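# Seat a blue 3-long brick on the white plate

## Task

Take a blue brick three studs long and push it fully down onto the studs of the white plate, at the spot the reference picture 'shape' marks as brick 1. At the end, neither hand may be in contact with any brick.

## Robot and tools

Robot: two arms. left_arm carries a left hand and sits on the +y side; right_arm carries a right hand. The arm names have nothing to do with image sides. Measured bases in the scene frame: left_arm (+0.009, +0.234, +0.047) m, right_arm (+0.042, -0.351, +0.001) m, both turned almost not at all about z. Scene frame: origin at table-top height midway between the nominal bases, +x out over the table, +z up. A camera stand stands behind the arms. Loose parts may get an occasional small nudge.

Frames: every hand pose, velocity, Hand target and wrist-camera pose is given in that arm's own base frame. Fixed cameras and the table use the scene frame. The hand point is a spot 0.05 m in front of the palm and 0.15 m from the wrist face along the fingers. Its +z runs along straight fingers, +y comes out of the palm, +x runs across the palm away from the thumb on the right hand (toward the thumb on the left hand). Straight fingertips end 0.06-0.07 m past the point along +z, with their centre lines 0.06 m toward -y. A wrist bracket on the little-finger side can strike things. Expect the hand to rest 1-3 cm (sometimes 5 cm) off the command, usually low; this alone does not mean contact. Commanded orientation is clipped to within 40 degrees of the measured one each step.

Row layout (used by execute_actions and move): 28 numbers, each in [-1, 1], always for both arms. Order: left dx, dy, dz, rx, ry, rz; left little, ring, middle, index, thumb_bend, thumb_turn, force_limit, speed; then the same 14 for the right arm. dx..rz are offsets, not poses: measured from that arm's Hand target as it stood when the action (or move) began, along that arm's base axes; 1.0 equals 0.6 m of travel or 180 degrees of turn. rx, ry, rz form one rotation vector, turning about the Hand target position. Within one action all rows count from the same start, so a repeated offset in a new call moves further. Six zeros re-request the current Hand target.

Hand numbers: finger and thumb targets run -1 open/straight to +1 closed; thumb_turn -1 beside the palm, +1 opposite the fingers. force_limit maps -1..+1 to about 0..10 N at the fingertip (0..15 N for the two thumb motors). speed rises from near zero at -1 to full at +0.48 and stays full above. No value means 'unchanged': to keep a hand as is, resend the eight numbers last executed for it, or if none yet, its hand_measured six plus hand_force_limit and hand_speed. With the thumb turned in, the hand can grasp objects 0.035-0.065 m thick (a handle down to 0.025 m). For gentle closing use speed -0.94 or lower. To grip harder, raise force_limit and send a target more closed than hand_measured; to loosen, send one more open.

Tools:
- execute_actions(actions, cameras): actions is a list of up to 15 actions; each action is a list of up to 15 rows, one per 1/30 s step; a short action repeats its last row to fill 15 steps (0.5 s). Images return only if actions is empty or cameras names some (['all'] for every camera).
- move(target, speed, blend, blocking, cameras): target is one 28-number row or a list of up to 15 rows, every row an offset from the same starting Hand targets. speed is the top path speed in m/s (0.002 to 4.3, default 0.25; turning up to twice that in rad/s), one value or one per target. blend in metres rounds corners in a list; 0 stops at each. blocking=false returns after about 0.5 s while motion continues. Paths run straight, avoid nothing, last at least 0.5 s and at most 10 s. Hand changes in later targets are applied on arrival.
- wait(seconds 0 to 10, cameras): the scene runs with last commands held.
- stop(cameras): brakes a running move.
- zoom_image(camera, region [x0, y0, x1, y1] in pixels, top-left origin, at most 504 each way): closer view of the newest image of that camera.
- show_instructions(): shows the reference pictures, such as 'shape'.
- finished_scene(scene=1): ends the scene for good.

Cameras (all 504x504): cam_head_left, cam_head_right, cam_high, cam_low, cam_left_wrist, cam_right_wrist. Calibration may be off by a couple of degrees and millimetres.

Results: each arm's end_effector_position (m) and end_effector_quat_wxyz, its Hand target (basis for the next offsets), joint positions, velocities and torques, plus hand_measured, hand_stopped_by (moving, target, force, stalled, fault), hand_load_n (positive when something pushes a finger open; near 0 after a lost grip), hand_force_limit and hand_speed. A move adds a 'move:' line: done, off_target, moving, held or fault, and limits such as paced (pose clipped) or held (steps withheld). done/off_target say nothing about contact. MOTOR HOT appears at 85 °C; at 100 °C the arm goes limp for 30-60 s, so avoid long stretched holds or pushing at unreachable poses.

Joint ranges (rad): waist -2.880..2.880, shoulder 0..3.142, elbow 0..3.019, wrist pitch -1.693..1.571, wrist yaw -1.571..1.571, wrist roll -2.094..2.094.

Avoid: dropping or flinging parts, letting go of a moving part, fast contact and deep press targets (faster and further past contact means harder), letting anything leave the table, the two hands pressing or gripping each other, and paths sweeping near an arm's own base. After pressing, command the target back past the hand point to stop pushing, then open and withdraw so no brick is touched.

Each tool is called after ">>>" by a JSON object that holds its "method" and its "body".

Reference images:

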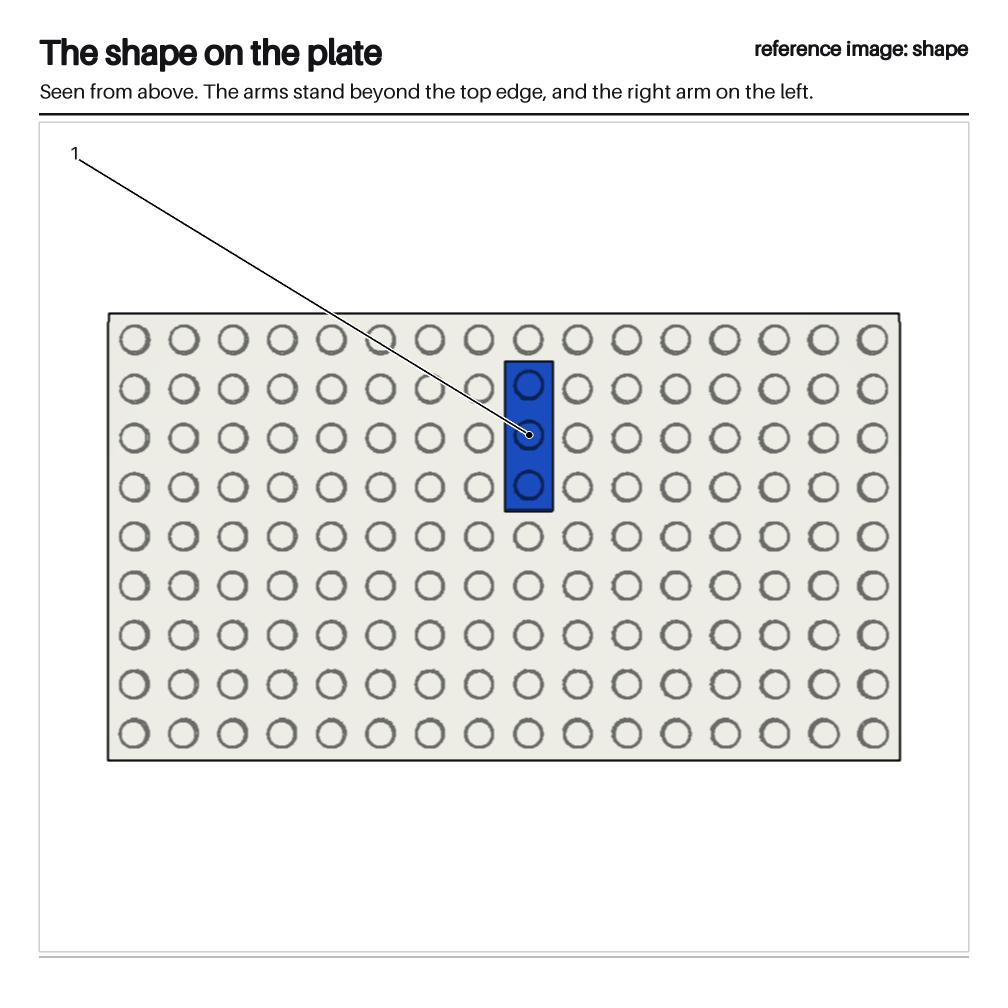

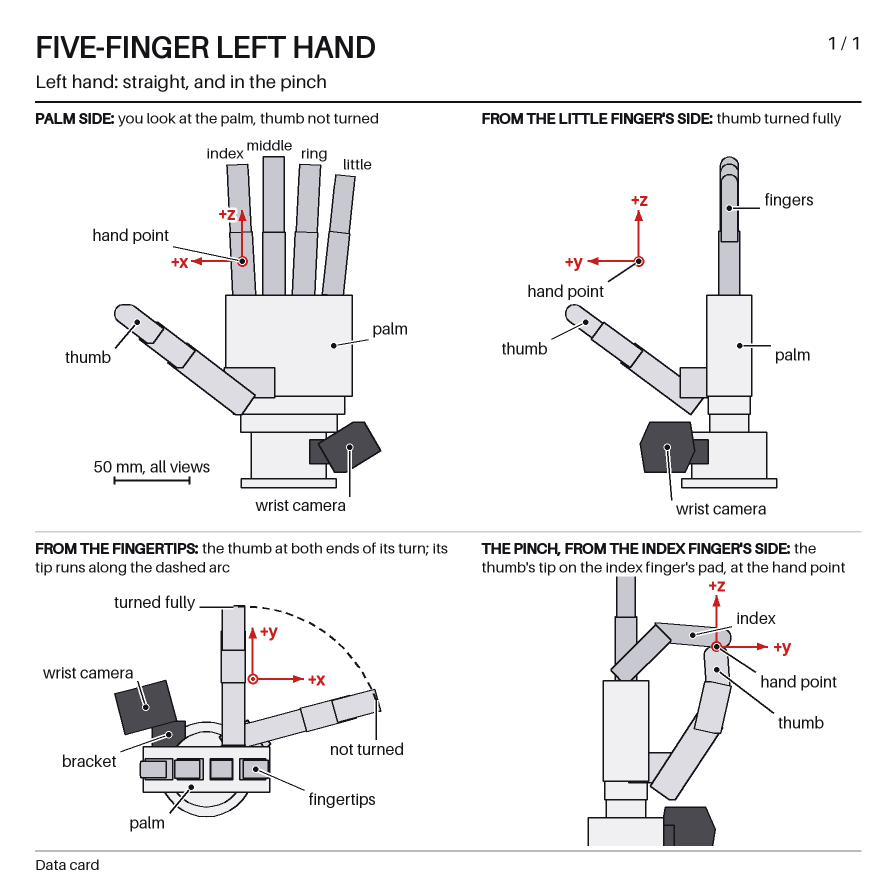

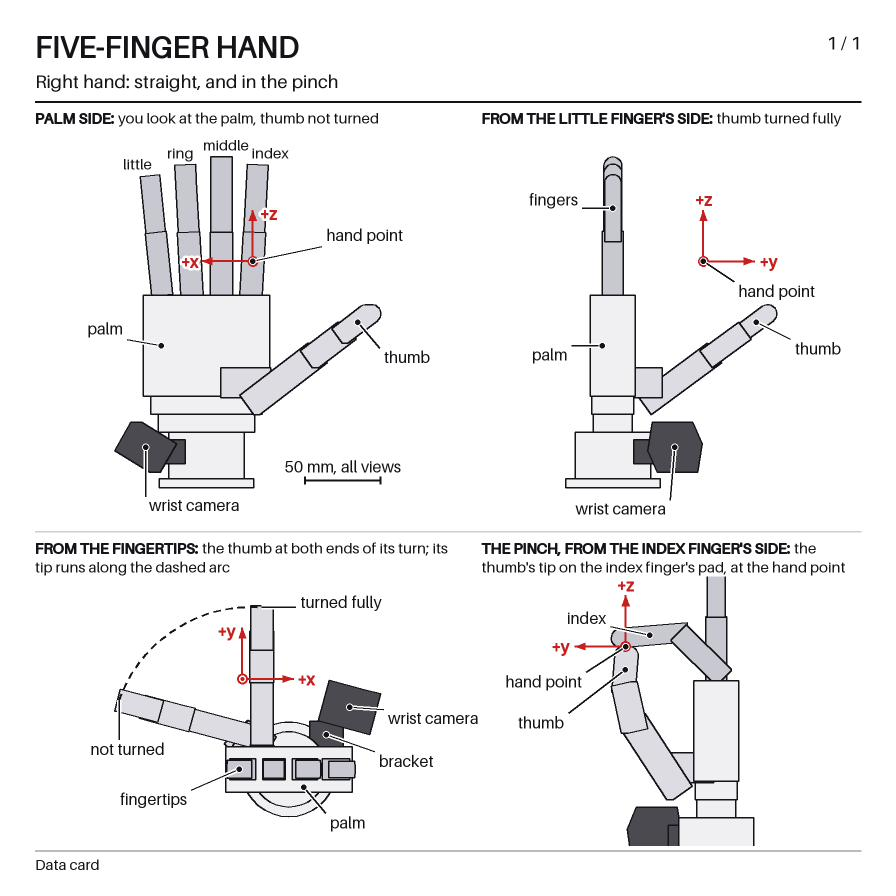

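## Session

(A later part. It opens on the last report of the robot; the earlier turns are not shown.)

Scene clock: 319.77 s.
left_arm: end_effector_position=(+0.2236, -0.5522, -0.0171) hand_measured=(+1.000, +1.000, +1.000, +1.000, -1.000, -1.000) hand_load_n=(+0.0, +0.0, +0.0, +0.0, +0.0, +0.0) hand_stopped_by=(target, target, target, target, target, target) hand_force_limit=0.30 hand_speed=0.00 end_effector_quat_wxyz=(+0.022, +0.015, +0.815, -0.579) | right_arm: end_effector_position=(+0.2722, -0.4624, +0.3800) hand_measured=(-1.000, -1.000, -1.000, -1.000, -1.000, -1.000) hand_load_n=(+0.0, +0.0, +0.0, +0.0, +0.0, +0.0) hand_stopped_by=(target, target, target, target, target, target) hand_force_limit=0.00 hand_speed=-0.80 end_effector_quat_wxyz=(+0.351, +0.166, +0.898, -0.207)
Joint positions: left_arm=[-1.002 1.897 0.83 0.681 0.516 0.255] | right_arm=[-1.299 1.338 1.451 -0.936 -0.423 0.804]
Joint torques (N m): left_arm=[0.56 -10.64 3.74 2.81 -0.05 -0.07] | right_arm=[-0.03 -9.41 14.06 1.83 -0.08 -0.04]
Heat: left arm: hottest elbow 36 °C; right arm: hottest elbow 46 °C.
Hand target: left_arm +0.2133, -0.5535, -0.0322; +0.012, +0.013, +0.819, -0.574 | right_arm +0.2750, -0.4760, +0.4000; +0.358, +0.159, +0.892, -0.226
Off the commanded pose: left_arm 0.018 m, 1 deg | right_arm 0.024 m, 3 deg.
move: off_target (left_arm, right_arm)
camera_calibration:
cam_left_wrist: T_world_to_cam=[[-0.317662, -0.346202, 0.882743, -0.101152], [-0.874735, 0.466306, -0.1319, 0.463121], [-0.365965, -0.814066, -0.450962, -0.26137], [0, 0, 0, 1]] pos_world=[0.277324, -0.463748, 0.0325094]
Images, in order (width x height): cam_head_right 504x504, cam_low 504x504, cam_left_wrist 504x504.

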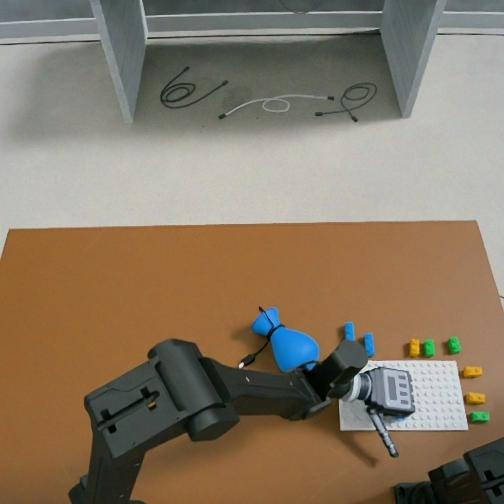

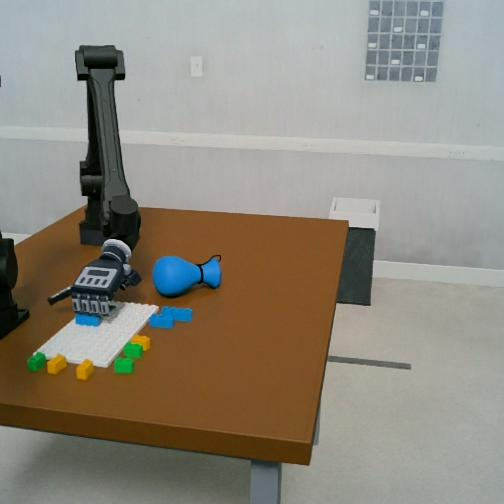

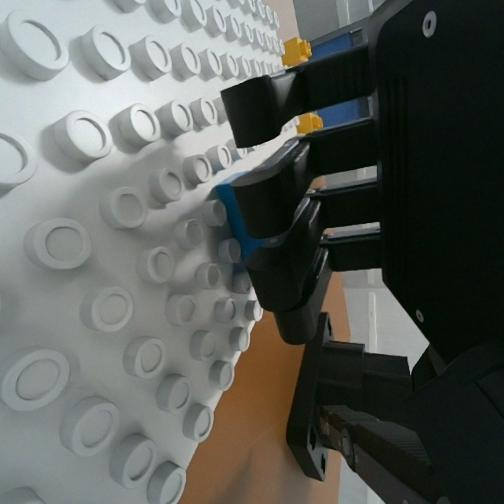

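>>> {"method": "move", "body": {"target": [0,-0.005,-0.05,0,0,0,1,1,1,1,-1,-1,0.3,0.0,0,0,0,0,0,0,-1,-1,-1,-1,-1,-1,0,-0.8], "speed": 0.04, "cameras": ["cam_left_wrist","cam_low","cam_head_right"]}}

>>> {"method": "zoom_image", "body": {"camera": "cam_left_wrist", "region": [100, 120, 280, 300]}}

>>> {"method": "zoom_image", "body": {"camera": "cam_low", "region": [40, 270, 130, 360]}}

Scene clock: 321.63 s.
left_arm: end_effector_position=(+0.2249, -0.5601, -0.0187) hand_measured=(+1.000, +1.000, +1.000, +1.000, -1.000, -1.000) hand_load_n=(+0.0, +0.0, -0.5, -5.0, +0.0, +0.0) hand_stopped_by=(target, target, target, target, target, target) hand_force_limit=0.30 hand_speed=0.00 end_effector_quat_wxyz=(+0.027, +0.018, +0.799, -0.601) | right_arm: end_effector_position=(+0.2722, -0.4624, +0.3800) hand_measured=(-1.000, -1.000, -1.000, -1.000, -1.000, -1.000) hand_load_n=(+0.0, +0.0, +0.0, +0.0, +0.0, +0.0) hand_stopped_by=(target, target, target, target, target, target) hand_force_limit=0.00 hand_speed=-0.80 end_effector_quat_wxyz=(+0.351, +0.166, +0.898, -0.207)
Joint positions: left_arm=[-1.004 1.936 0.83 0.781 0.52 0.233] | right_arm=[-1.299 1.338 1.451 -0.936 -0.423 0.804]
Joint torques (N m): left_arm=[0.26 -7.41 4.05 1.7 -0.37 0.13] | right_arm=[-0.03 -9.58 14.05 1.85 -0.09 -0.03]
Heat: left arm: hottest elbow 36 °C; right arm: hottest elbow 46 °C.
Hand target: left_arm +0.2132, -0.5565, -0.0622; +0.012, +0.013, +0.819, -0.574 | right_arm +0.2750, -0.4760, +0.4000; +0.358, +0.159, +0.892, -0.226
Off the commanded pose: left_arm 0.045 m, 4 deg | right_arm 0.024 m, 3 deg.
move: off_target (left_arm, right_arm)
camera_calibration:
cam_left_wrist: T_world_to_cam=[[-0.327292, -0.29905, 0.896353, -0.07329], [-0.873293, 0.458021, -0.166063, 0.462181], [-0.360888, -0.83713, -0.411065, -0.281304], [0, 0, 0, 1]] pos_world=[0.278113, -0.469094, 0.0268107]
Images, in order (width x height): cam_head_right 504x504, cam_low 504x504, cam_left_wrist 504x504.

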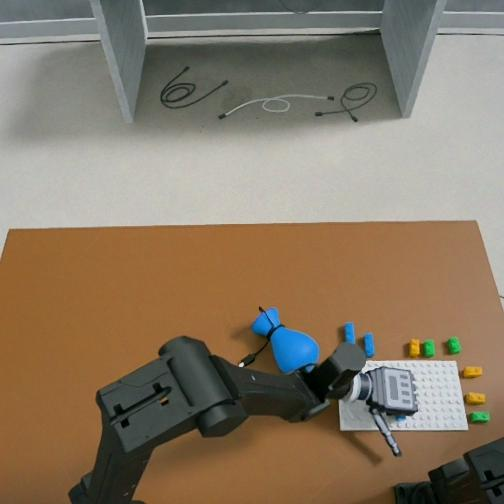

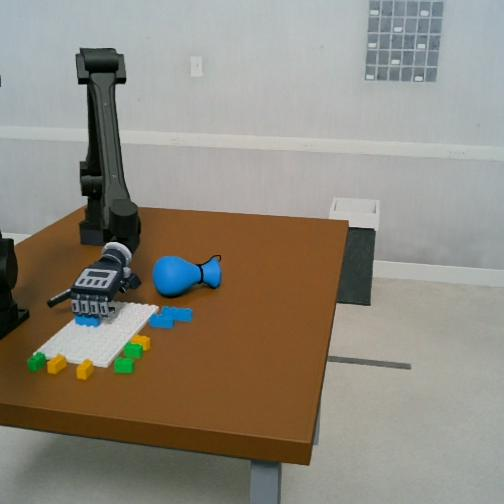

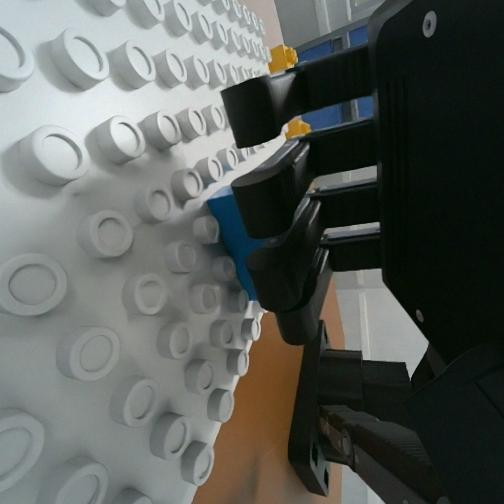

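Scaled by 2.800 from the camera's 504x504 image, which has a finer 720x720 frame.

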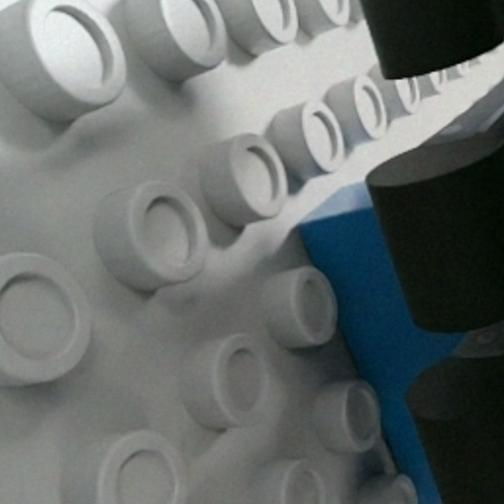

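Scaled by 5.600 from the camera's 504x504 image, which has a finer 720x720 frame.

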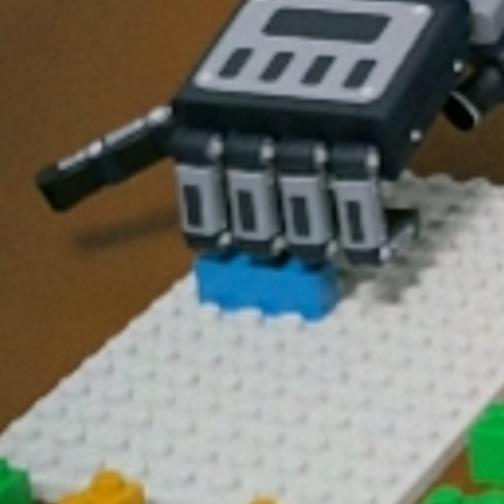

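>>> {"method": "move", "body": {"target": [[0.0,0.005,0.1,0,0,0,1,1,1,1,-1,-1,0.3,0.0,0,0,0,0,0,0,-1,-1,-1,-1,-1,-1,0,-0.8],[0.0,0.005,0.16,0,0,0,1,1,1,1,-1,-1,0.3,0.0,0,0,0,0,0,0,-1,-1,-1,-1,-1,-1,0,-0.8]], "speed": [0.06,0.1], "blend": [0.005,0], "cameras": ["all"]}}

>>> {"method": "zoom_image", "body": {"camera": "cam_left_wrist", "region": [120, 180, 240, 300]}}

>>> {"method": "zoom_image", "body": {"camera": "cam_low", "region": [60, 300, 110, 350]}}

>>> {"method": "zoom_image", "body": {"camera": "cam_head_right", "region": [380, 390, 420, 430]}}

Scene clock: 330.97 s.
left_arm: end_effector_position=(+0.2177, -0.5474, +0.0286) hand_measured=(+1.000, +1.000, +1.000, +1.000, -1.000, -1.000) hand_load_n=(+0.0, +0.0, +0.0, +0.0, +0.0, -0.5) hand_stopped_by=(target, target, target, target, target, target) hand_force_limit=0.30 hand_speed=0.00 end_effector_quat_wxyz=(+0.011, +0.004, +0.819, -0.573) | right_arm: end_effector_position=(+0.2722, -0.4624, +0.3800) hand_measured=(-1.000, -1.000, -1.000, -1.000, -1.000, -1.000) hand_load_n=(+0.0, +0.0, +0.0, +0.0, +0.0, +0.0) hand_stopped_by=(target, target, target, target, target, target) hand_force_limit=0.00 hand_speed=-0.80 end_effector_quat_wxyz=(+0.351, +0.166, +0.898, -0.207)
Joint positions: left_arm=[-1.004 1.765 0.83 0.529 0.516 0.233] | right_arm=[-1.299 1.338 1.451 -0.936 -0.423 0.804]
Joint torques (N m): left_arm=[0.85 -12.51 5.6 1.48 -0.06 0.13] | right_arm=[0.03 -9.41 14.06 1.88 -0.08 -0.05]
Heat: left arm: hottest elbow 35 °C; right arm: hottest elbow 46 °C.
Hand target: left_arm +0.2132, -0.5535, +0.0339; +0.012, +0.013, +0.819, -0.574 | right_arm +0.2750, -0.4760, +0.4000; +0.358, +0.159, +0.892, -0.226
Off the commanded pose: left_arm 0.009 m, 1 deg | right_arm 0.024 m, 3 deg.
move: off_target (right_arm)
camera_calibration:
cam_left_wrist: T_world_to_cam=[[-0.288575, -0.361729, 0.886497, -0.156694], [-0.880755, 0.463402, -0.097618, 0.460451], [-0.375493, -0.808957, -0.452321, -0.234016], [0, 0, 0, 1]] pos_world=[0.272455, -0.459363, 0.0780073]
cam_right_wrist: T_world_to_cam=[[0.243258, 0.845141, -0.475986, 0.508923], [0.389816, 0.364171, 0.845827, -0.260394], [0.888183, -0.391301, -0.240862, -0.21839], [0, 0, 0, 1]] pos_world=[0.171676, -0.420739, 0.409887]

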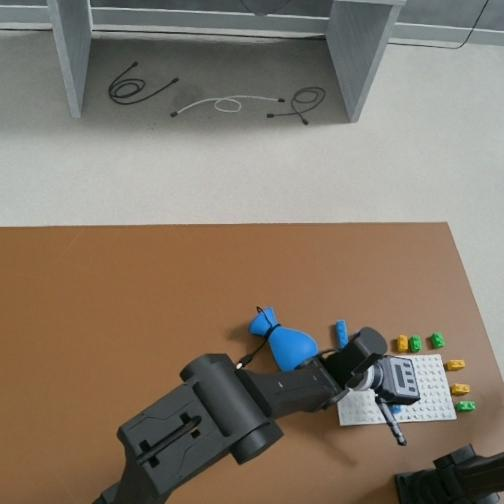

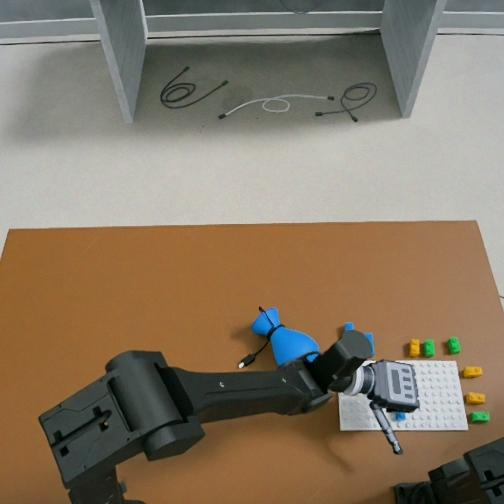

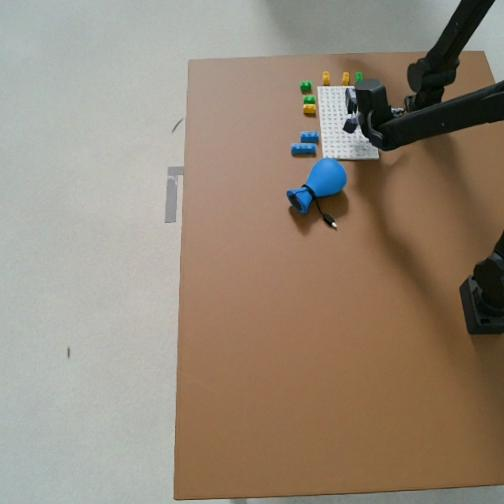

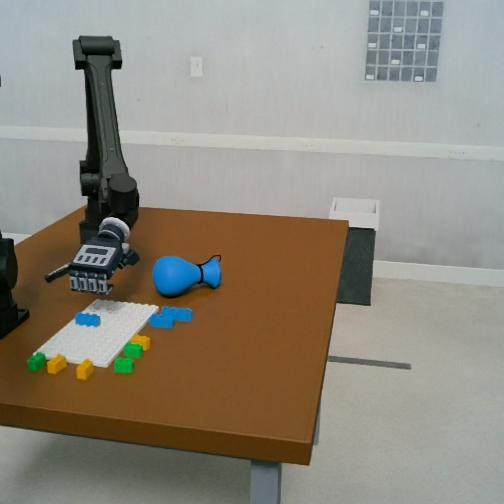

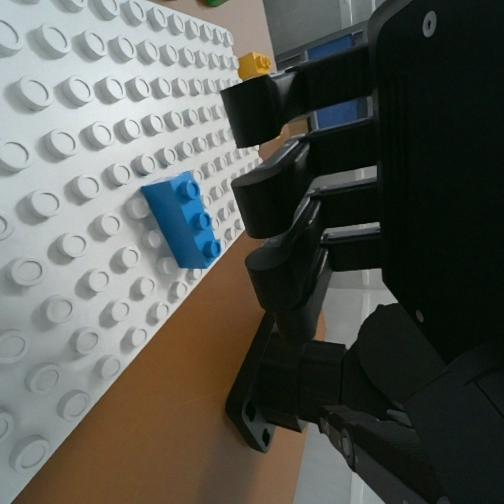

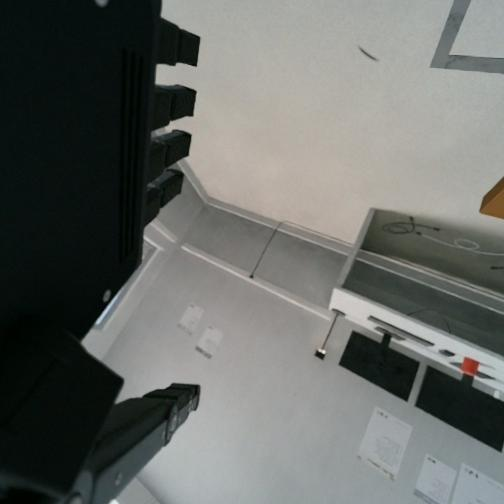

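Scaled by 4.200 from the camera's 504x504 image, which has a finer 720x720 frame.

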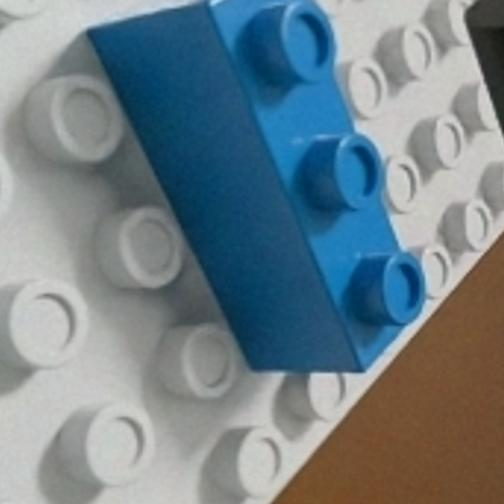

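Scaled by 10.080 from the camera's 504x504 image, which has a finer 720x720 frame.

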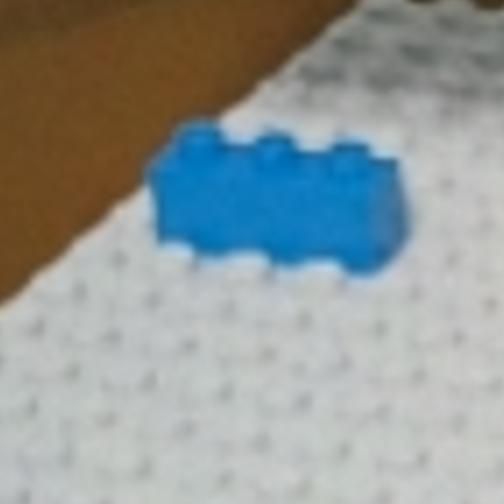

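Scaled by 12.600 from the camera's 504x504 image, which has a finer 720x720 frame.

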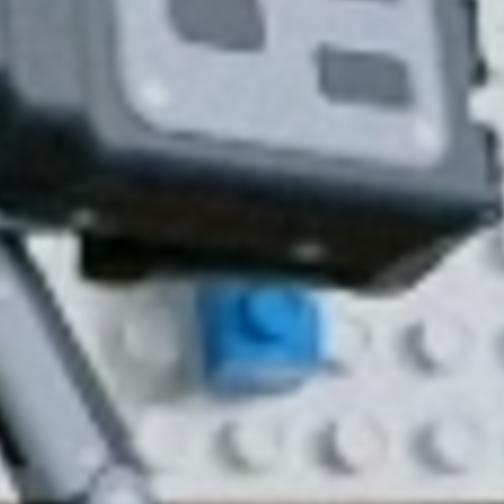

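>>> {"method": "zoom_image", "body": {"camera": "cam_left_wrist", "region": [130, 160, 240, 270]}}

>>> {"method": "zoom_image", "body": {"camera": "cam_low", "region": [65, 300, 110, 345]}}

>>> {"method": "zoom_image", "body": {"camera": "cam_head_left", "region": [380, 390, 420, 430]}}

Scaled by 4.582 from the camera's 504x504 image, which has a finer 720x720 frame.

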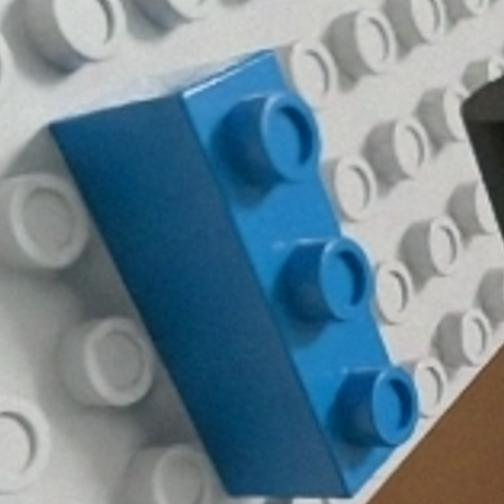

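Scaled by 11.200 from the camera's 504x504 image, which has a finer 720x720 frame.

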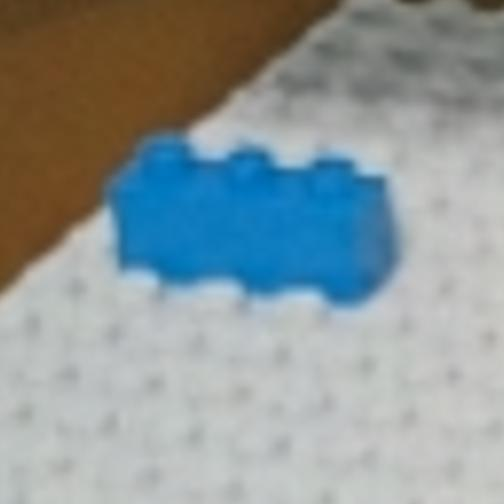

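Scaled by 12.600 from the camera's 504x504 image, which has a finer 720x720 frame.

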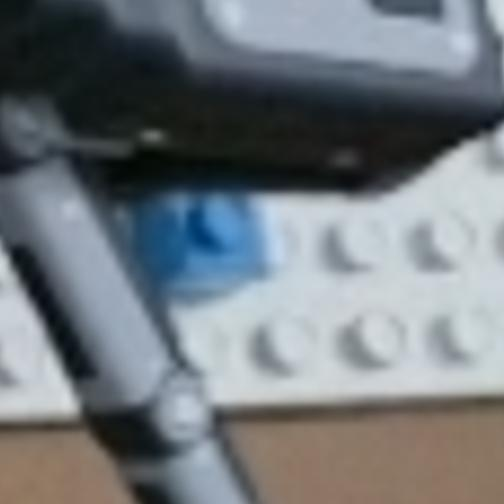

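>>> {"method": "move", "body": {"target": [[-0.005,0.003,-0.06,0,0,0,1,1,1,1,-1,-1,0.3,0.0,0,0,0,0,0,0,-1,-1,-1,-1,-1,-1,0,-0.8],[-0.005,0.008,-0.2,0.05,0,0,1,1,1,1,-1,-1,0.3,0.0,0,0,0,0,0,0,-1,-1,-1,-1,-1,-1,0,-0.8]], "speed": [0.08,0.05], "cameras": ["cam_left_wrist","cam_low","cam_head_right"]}}

>>> {"method": "zoom_image", "body": {"camera": "cam_left_wrist", "region": [100, 120, 280, 300]}}

>>> {"method": "zoom_image", "body": {"camera": "cam_low", "region": [40, 270, 130, 360]}}

Scene clock: 345.07 s.
left_arm: end_effector_position=(+0.2241, -0.5622, -0.0215) hand_measured=(+1.000, +1.000, +1.000, +1.000, -1.000, -1.000) hand_load_n=(+0.0, +0.0, -1.5, -6.0, +0.0, -0.5) hand_stopped_by=(target, target, target, target, target, target) hand_force_limit=0.30 hand_speed=0.00 end_effector_quat_wxyz=(+0.025, +0.012, +0.829, -0.559) | right_arm: end_effector_position=(+0.2722, -0.4624, +0.3800) hand_measured=(-1.000, -1.000, -1.000, -1.000, -1.000, -1.000) hand_load_n=(+0.0, +0.0, +0.0, +0.0, +0.0, +0.0) hand_stopped_by=(target, target, target, target, target, target) hand_force_limit=0.00 hand_speed=-0.80 end_effector_quat_wxyz=(+0.351, +0.166, +0.898, -0.207)
Joint positions: left_arm=[-1.022 1.901 0.874 0.593 0.477 0.269] | right_arm=[-1.299 1.338 1.451 -0.936 -0.423 0.804]
Joint torques (N m): left_arm=[0.38 -6.36 3.93 0.32 -0.8 0.45] | right_arm=[-0.15 -9.52 14.06 1.84 -0.08 -0.04]
Heat: left arm: hottest elbow 35 °C; right arm: hottest elbow 46 °C.
Hand target: left_arm +0.2103, -0.5486, -0.0862; +0.011, +0.014, +0.861, -0.508 | right_arm +0.2750, -0.4760, +0.4000; +0.358, +0.159, +0.892, -0.226
Off the commanded pose: left_arm 0.067 m, 7 deg | right_arm 0.024 m, 3 deg.
move: off_target (left_arm, right_arm)
camera_calibration:
cam_left_wrist: T_world_to_cam=[[-0.314771, -0.392446, 0.864237, -0.12761], [-0.879168, 0.463729, -0.109632, 0.467621], [-0.357748, -0.794318, -0.490994, -0.262826], [0, 0, 0, 1]] pos_world=[0.276924, -0.475697, 0.0325058]
Images, in order (width x height): cam_head_right 504x504, cam_low 504x504, cam_left_wrist 504x504.

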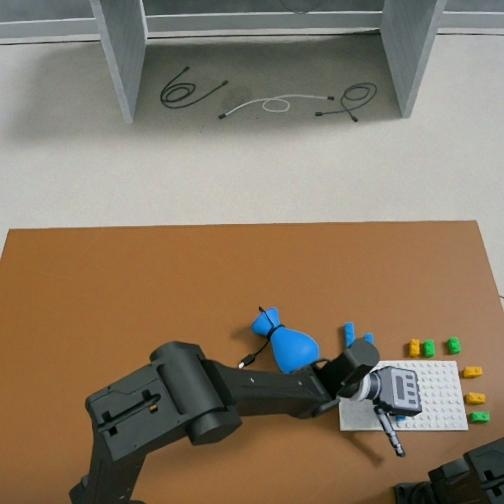

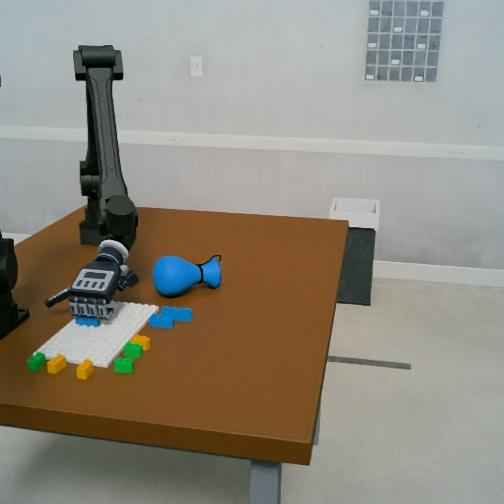

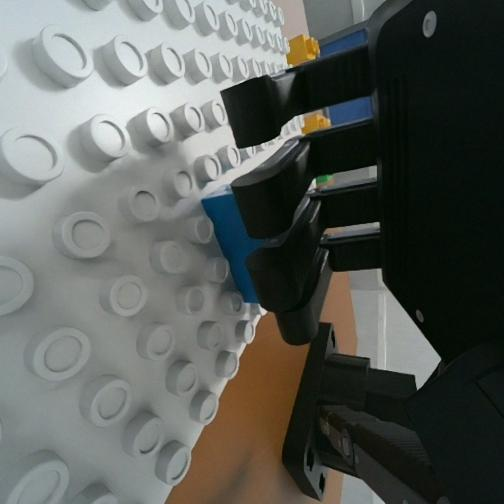

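Scaled by 2.800 from the camera's 504x504 image, which has a finer 720x720 frame.

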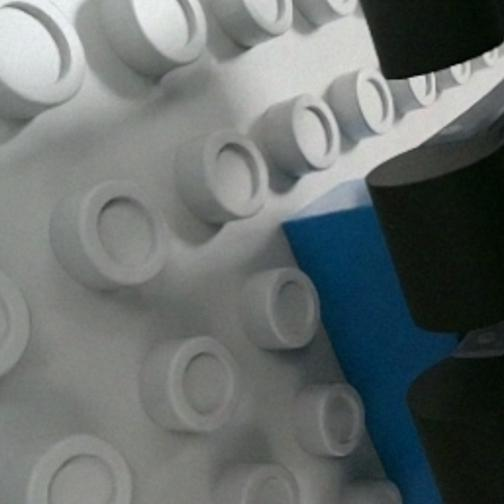

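Scaled by 5.600 from the camera's 504x504 image, which has a finer 720x720 frame.

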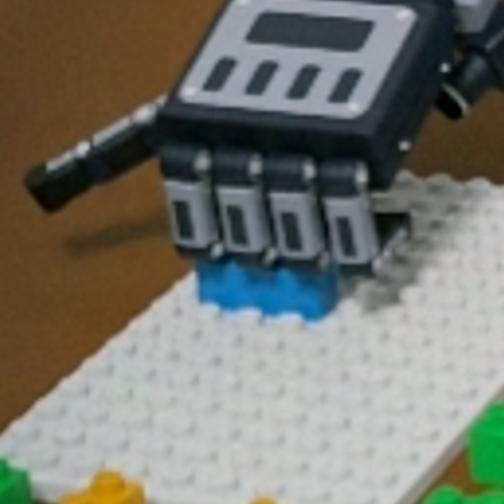

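>>> {"method": "move", "body": {"target": [[0.0,-0.006,0.12,-0.05,0,0,1,1,1,1,-1,-1,0.3,0.0,0,0,0,0,0,0,-1,-1,-1,-1,-1,-1,0,-0.8],[0.0,-0.006,0.21,-0.05,0,0,1,1,1,1,-1,-1,0.3,0.0,0,0,0,0,0,0,-1,-1,-1,-1,-1,-1,0,-0.8]], "speed": [0.06,0.1], "blend": [0.005,0], "cameras": ["cam_left_wrist","cam_low","cam_head_right","cam_head_left","cam_high"]}}

>>> {"method": "zoom_image", "body": {"camera": "cam_left_wrist", "region": [110, 150, 250, 290]}}

>>> {"method": "zoom_image", "body": {"camera": "cam_low", "region": [65, 300, 110, 345]}}

>>> {"method": "zoom_image", "body": {"camera": "cam_head_right", "region": [380, 390, 420, 430]}}

Scene clock: 348.70 s.
left_arm: end_effector_position=(+0.2094, -0.5487, +0.0331) hand_measured=(+1.000, +1.000, +1.000, +1.000, -1.000, -1.000) hand_load_n=(+0.0, +0.0, +0.5, +0.0, +0.0, +0.0) hand_stopped_by=(target, target, target, target, target, target) hand_force_limit=0.30 hand_speed=0.00 end_effector_quat_wxyz=(+0.016, +0.017, +0.820, -0.572) | right_arm: end_effector_position=(+0.2722, -0.4624, +0.3800) hand_measured=(-1.000, -1.000, -1.000, -1.000, -1.000, -1.000) hand_load_n=(+0.0, +0.0, +0.0, +0.0, +0.0, -0.5) hand_stopped_by=(target, target, target, target, target, target) hand_force_limit=0.00 hand_speed=-0.80 end_effector_quat_wxyz=(+0.351, +0.166, +0.898, -0.207)
Joint positions: left_arm=[-1.022 1.746 0.825 0.516 0.505 0.254] | right_arm=[-1.299 1.338 1.451 -0.936 -0.423 0.804]
Joint torques (N m): left_arm=[1.67 -12.57 5.68 1.52 0.21 -0.06] | right_arm=[-0.15 -9.41 14.02 1.84 -0.08 -0.04]
Heat: left arm: hottest elbow 35 °C; right arm: hottest elbow 46 °C.
Hand target: left_arm +0.2102, -0.5522, +0.0400; +0.012, +0.013, +0.819, -0.574 | right_arm +0.2750, -0.4760, +0.4000; +0.358, +0.159, +0.892, -0.226
Off the commanded pose: left_arm 0.008 m, 1 deg | right_arm 0.024 m, 3 deg.
move: off_target (right_arm)
camera_calibration:
cam_left_wrist: T_world_to_cam=[[-0.314241, -0.359263, 0.878739, -0.156498], [-0.870854, 0.477621, -0.116151, 0.460529], [-0.377975, -0.801753, -0.462954, -0.231348], [0, 0, 0, 1]] pos_world=[0.264432, -0.461667, 0.0839081]
Images, in order (width x height): cam_head_left 504x504, cam_head_right 504x504, cam_high 504x504, cam_low 504x504, cam_left_wrist 504x504.

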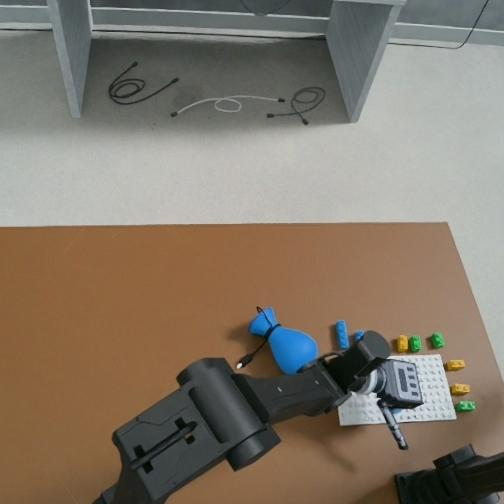

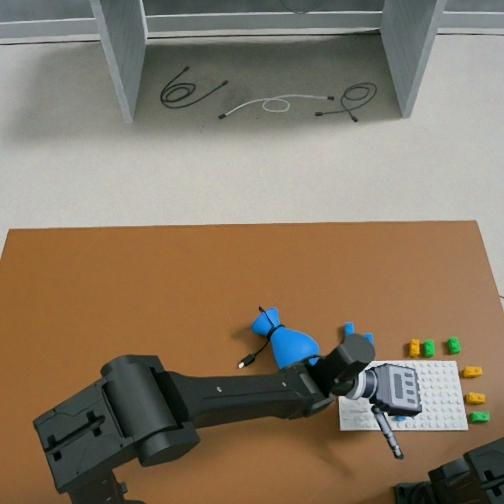

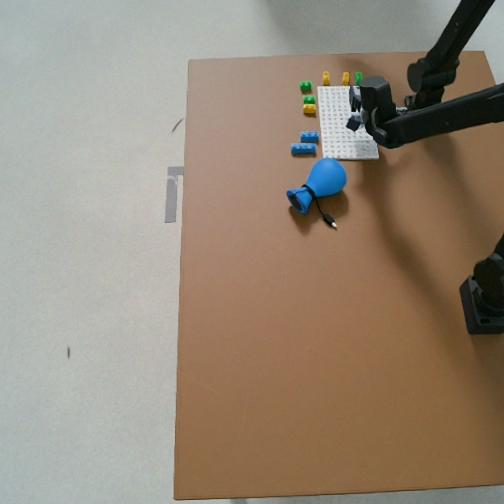

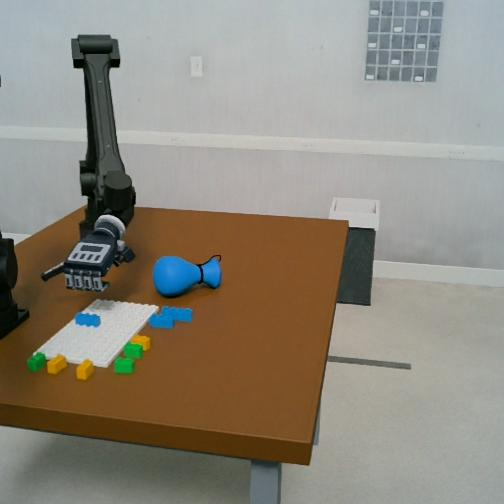

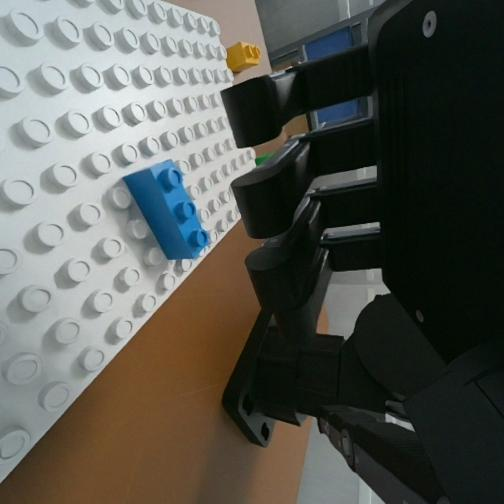

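Scaled by 3.600 from the camera's 504x504 image, which has a finer 720x720 frame.

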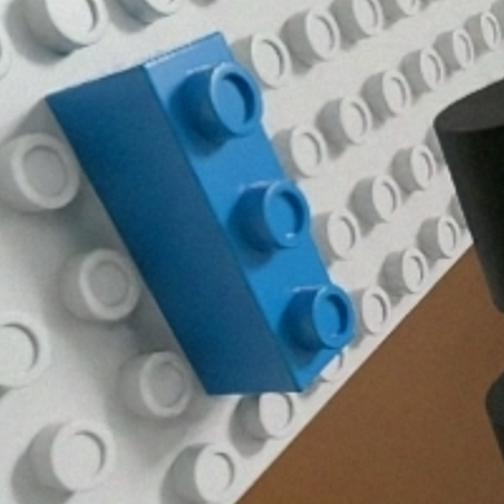

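Scaled by 11.200 from the camera's 504x504 image, which has a finer 720x720 frame.

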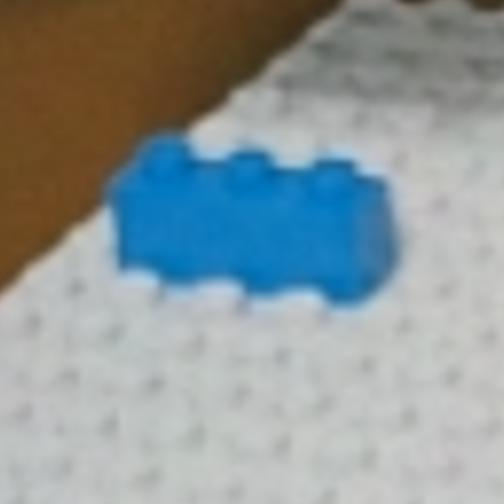

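Scaled by 12.600 from the camera's 504x504 image, which has a finer 720x720 frame.

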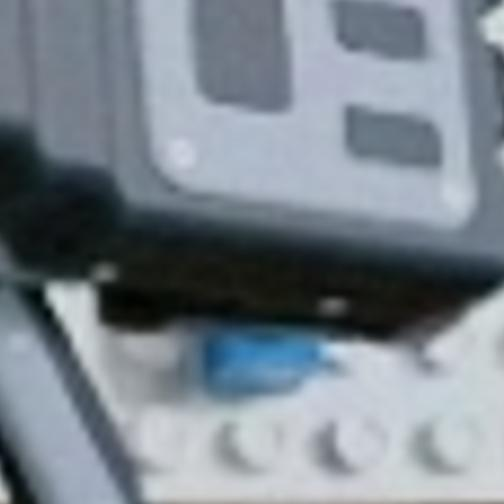

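>>> {"method": "zoom_image", "body": {"camera": "cam_left_wrist", "region": [110, 150, 180, 220]}}

>>> {"method": "zoom_image", "body": {"camera": "cam_left_wrist", "region": [150, 200, 220, 270]}}

>>> {"method": "zoom_image", "body": {"camera": "cam_left_wrist", "region": [165, 150, 235, 220]}}

>>> {"method": "zoom_image", "body": {"camera": "cam_left_wrist", "region": [50, 110, 120, 180]}}

>>> {"method": "zoom_image", "body": {"camera": "cam_left_wrist", "region": [60, 220, 150, 310]}}

Scaled by 7.200 from the camera's 504x504 image, which has a finer 720x720 frame.

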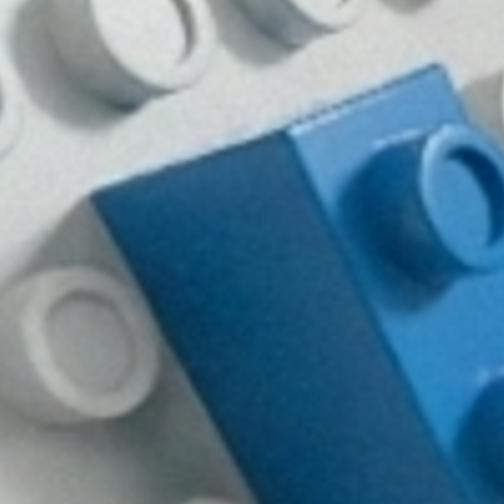

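Scaled by 7.200 from the camera's 504x504 image, which has a finer 720x720 frame.

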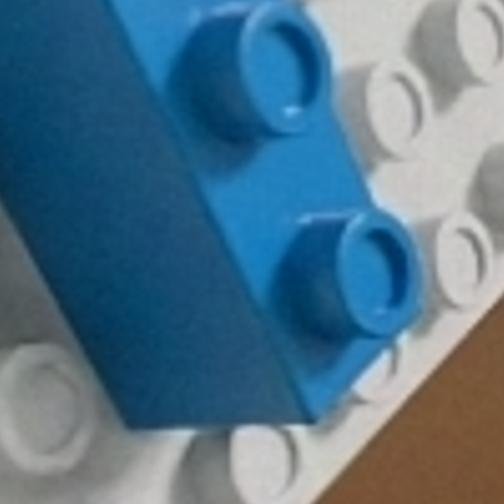

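Scaled by 7.200 from the camera's 504x504 image, which has a finer 720x720 frame.

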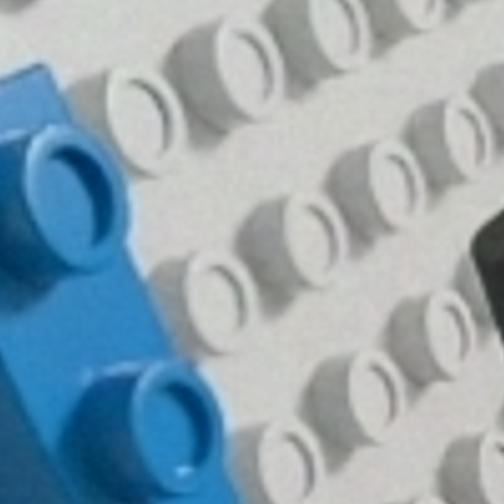

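Scaled by 7.200 from the camera's 504x504 image, which has a finer 720x720 frame.

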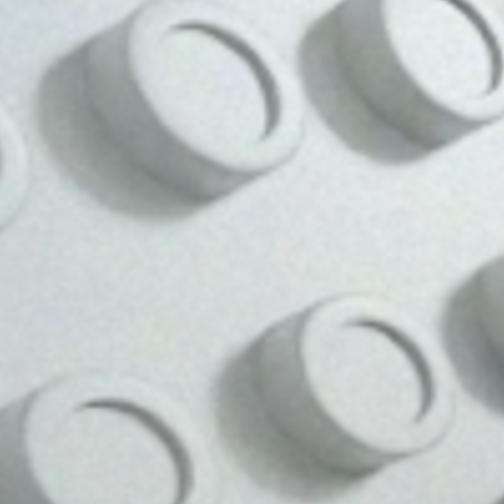

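Scaled by 5.600 from the camera's 504x504 image, which has a finer 720x720 frame.

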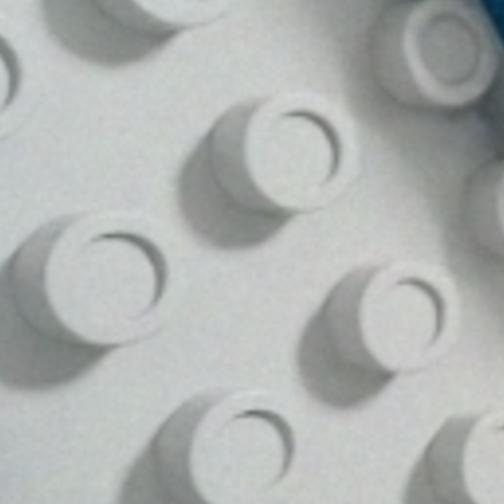

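>>> {"method": "move", "body": {"target": [[0.0117,0.005,-0.065,0,0,0,1,1,1,1,-1,-1,0.3,0.0,0,0,0,0,0,0,-1,-1,-1,-1,-1,-1,0,-0.8],[0.0117,0.022,-0.27,0.07,0,0,1,1,1,1,-1,-1,0.3,0.0,0,0,0,0,0,0,-1,-1,-1,-1,-1,-1,0,-0.8]], "speed": [0.1,0.06], "cameras": ["cam_left_wrist","cam_low","cam_head_right"]}}

>>> {"method": "zoom_image", "body": {"camera": "cam_low", "region": [40, 270, 130, 360]}}

Scene clock: 364.27 s.
left_arm: end_effector_position=(+0.2271, -0.5675, -0.0246) hand_measured=(+1.000, +1.000, +1.000, +1.000, -1.000, -1.000) hand_load_n=(+0.0, +0.0, -3.5, -10.5, +0.0, +0.0) hand_stopped_by=(target, target, target, target, target, target) hand_force_limit=0.30 hand_speed=0.00 end_effector_quat_wxyz=(+0.023, +0.019, +0.830, -0.557) | right_arm: end_effector_position=(+0.2722, -0.4624, +0.3800) hand_measured=(-1.000, -1.000, -1.000, -1.000, -1.000, -1.000) hand_load_n=(+0.0, +0.0, +0.0, +0.0, +0.0, +0.0) hand_stopped_by=(target, target, target, target, target, target) hand_force_limit=0.00 hand_speed=-0.80 end_effector_quat_wxyz=(+0.351, +0.166, +0.898, -0.207)
Joint positions: left_arm=[-1.021 1.918 0.898 0.579 0.488 0.283] | right_arm=[-1.299 1.338 1.451 -0.936 -0.423 0.804]
Joint torques (N m): left_arm=[2.08 -4.6 2.86 -0.2 -1.34 0.69] | right_arm=[-0.26 -9.41 14.05 1.81 -0.09 -0.05]
Heat: left arm: hottest elbow 34 °C; right arm: hottest elbow 46 °C.
Hand target: left_arm +0.2172, -0.5389, -0.1221; +0.010, +0.014, +0.877, -0.480 | right_arm +0.2750, -0.4760, +0.4000; +0.358, +0.159, +0.892, -0.226
Off the commanded pose: left_arm 0.102 m, 10 deg | right_arm 0.024 m, 3 deg.
move: off_target (left_arm, right_arm)
camera_calibration:
cam_left_wrist: T_world_to_cam=[[-0.324519, -0.391845, 0.860898, -0.123657], [-0.872316, 0.475891, -0.112217, 0.47772], [-0.365722, -0.787392, -0.496248, -0.261883], [0, 0, 0, 1]] pos_world=[0.280817, -0.482002, 0.0301055]
Images, in order (width x height): cam_head_right 504x504, cam_low 504x504, cam_left_wrist 504x504.

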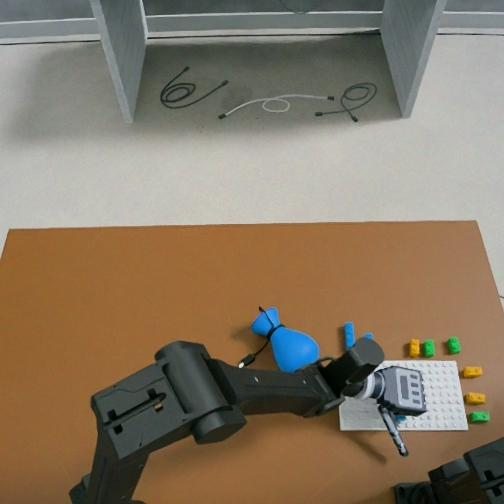

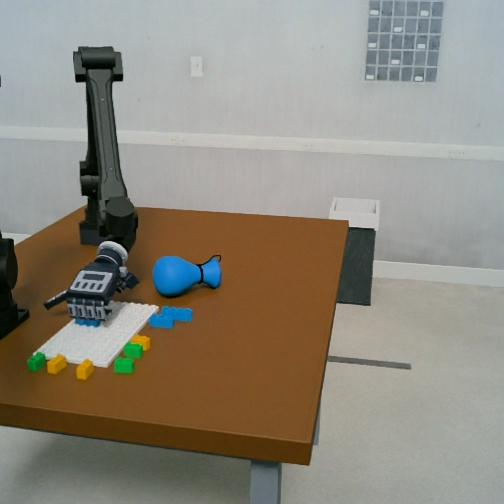

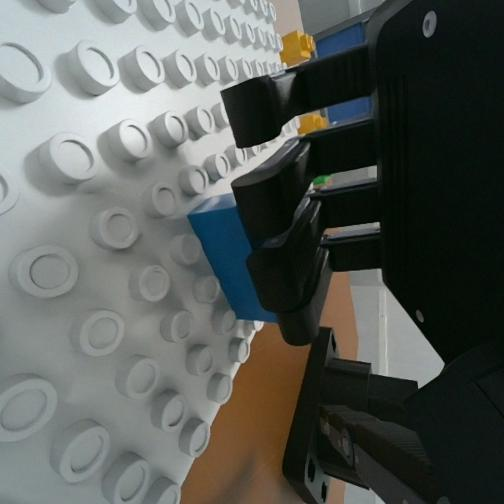

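Scaled by 5.600 from the camera's 504x504 image, which has a finer 720x720 frame.

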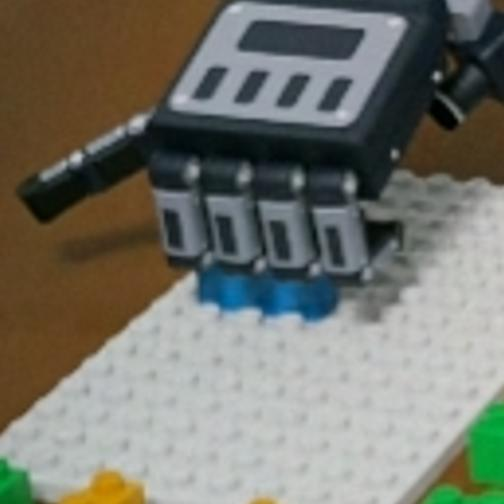

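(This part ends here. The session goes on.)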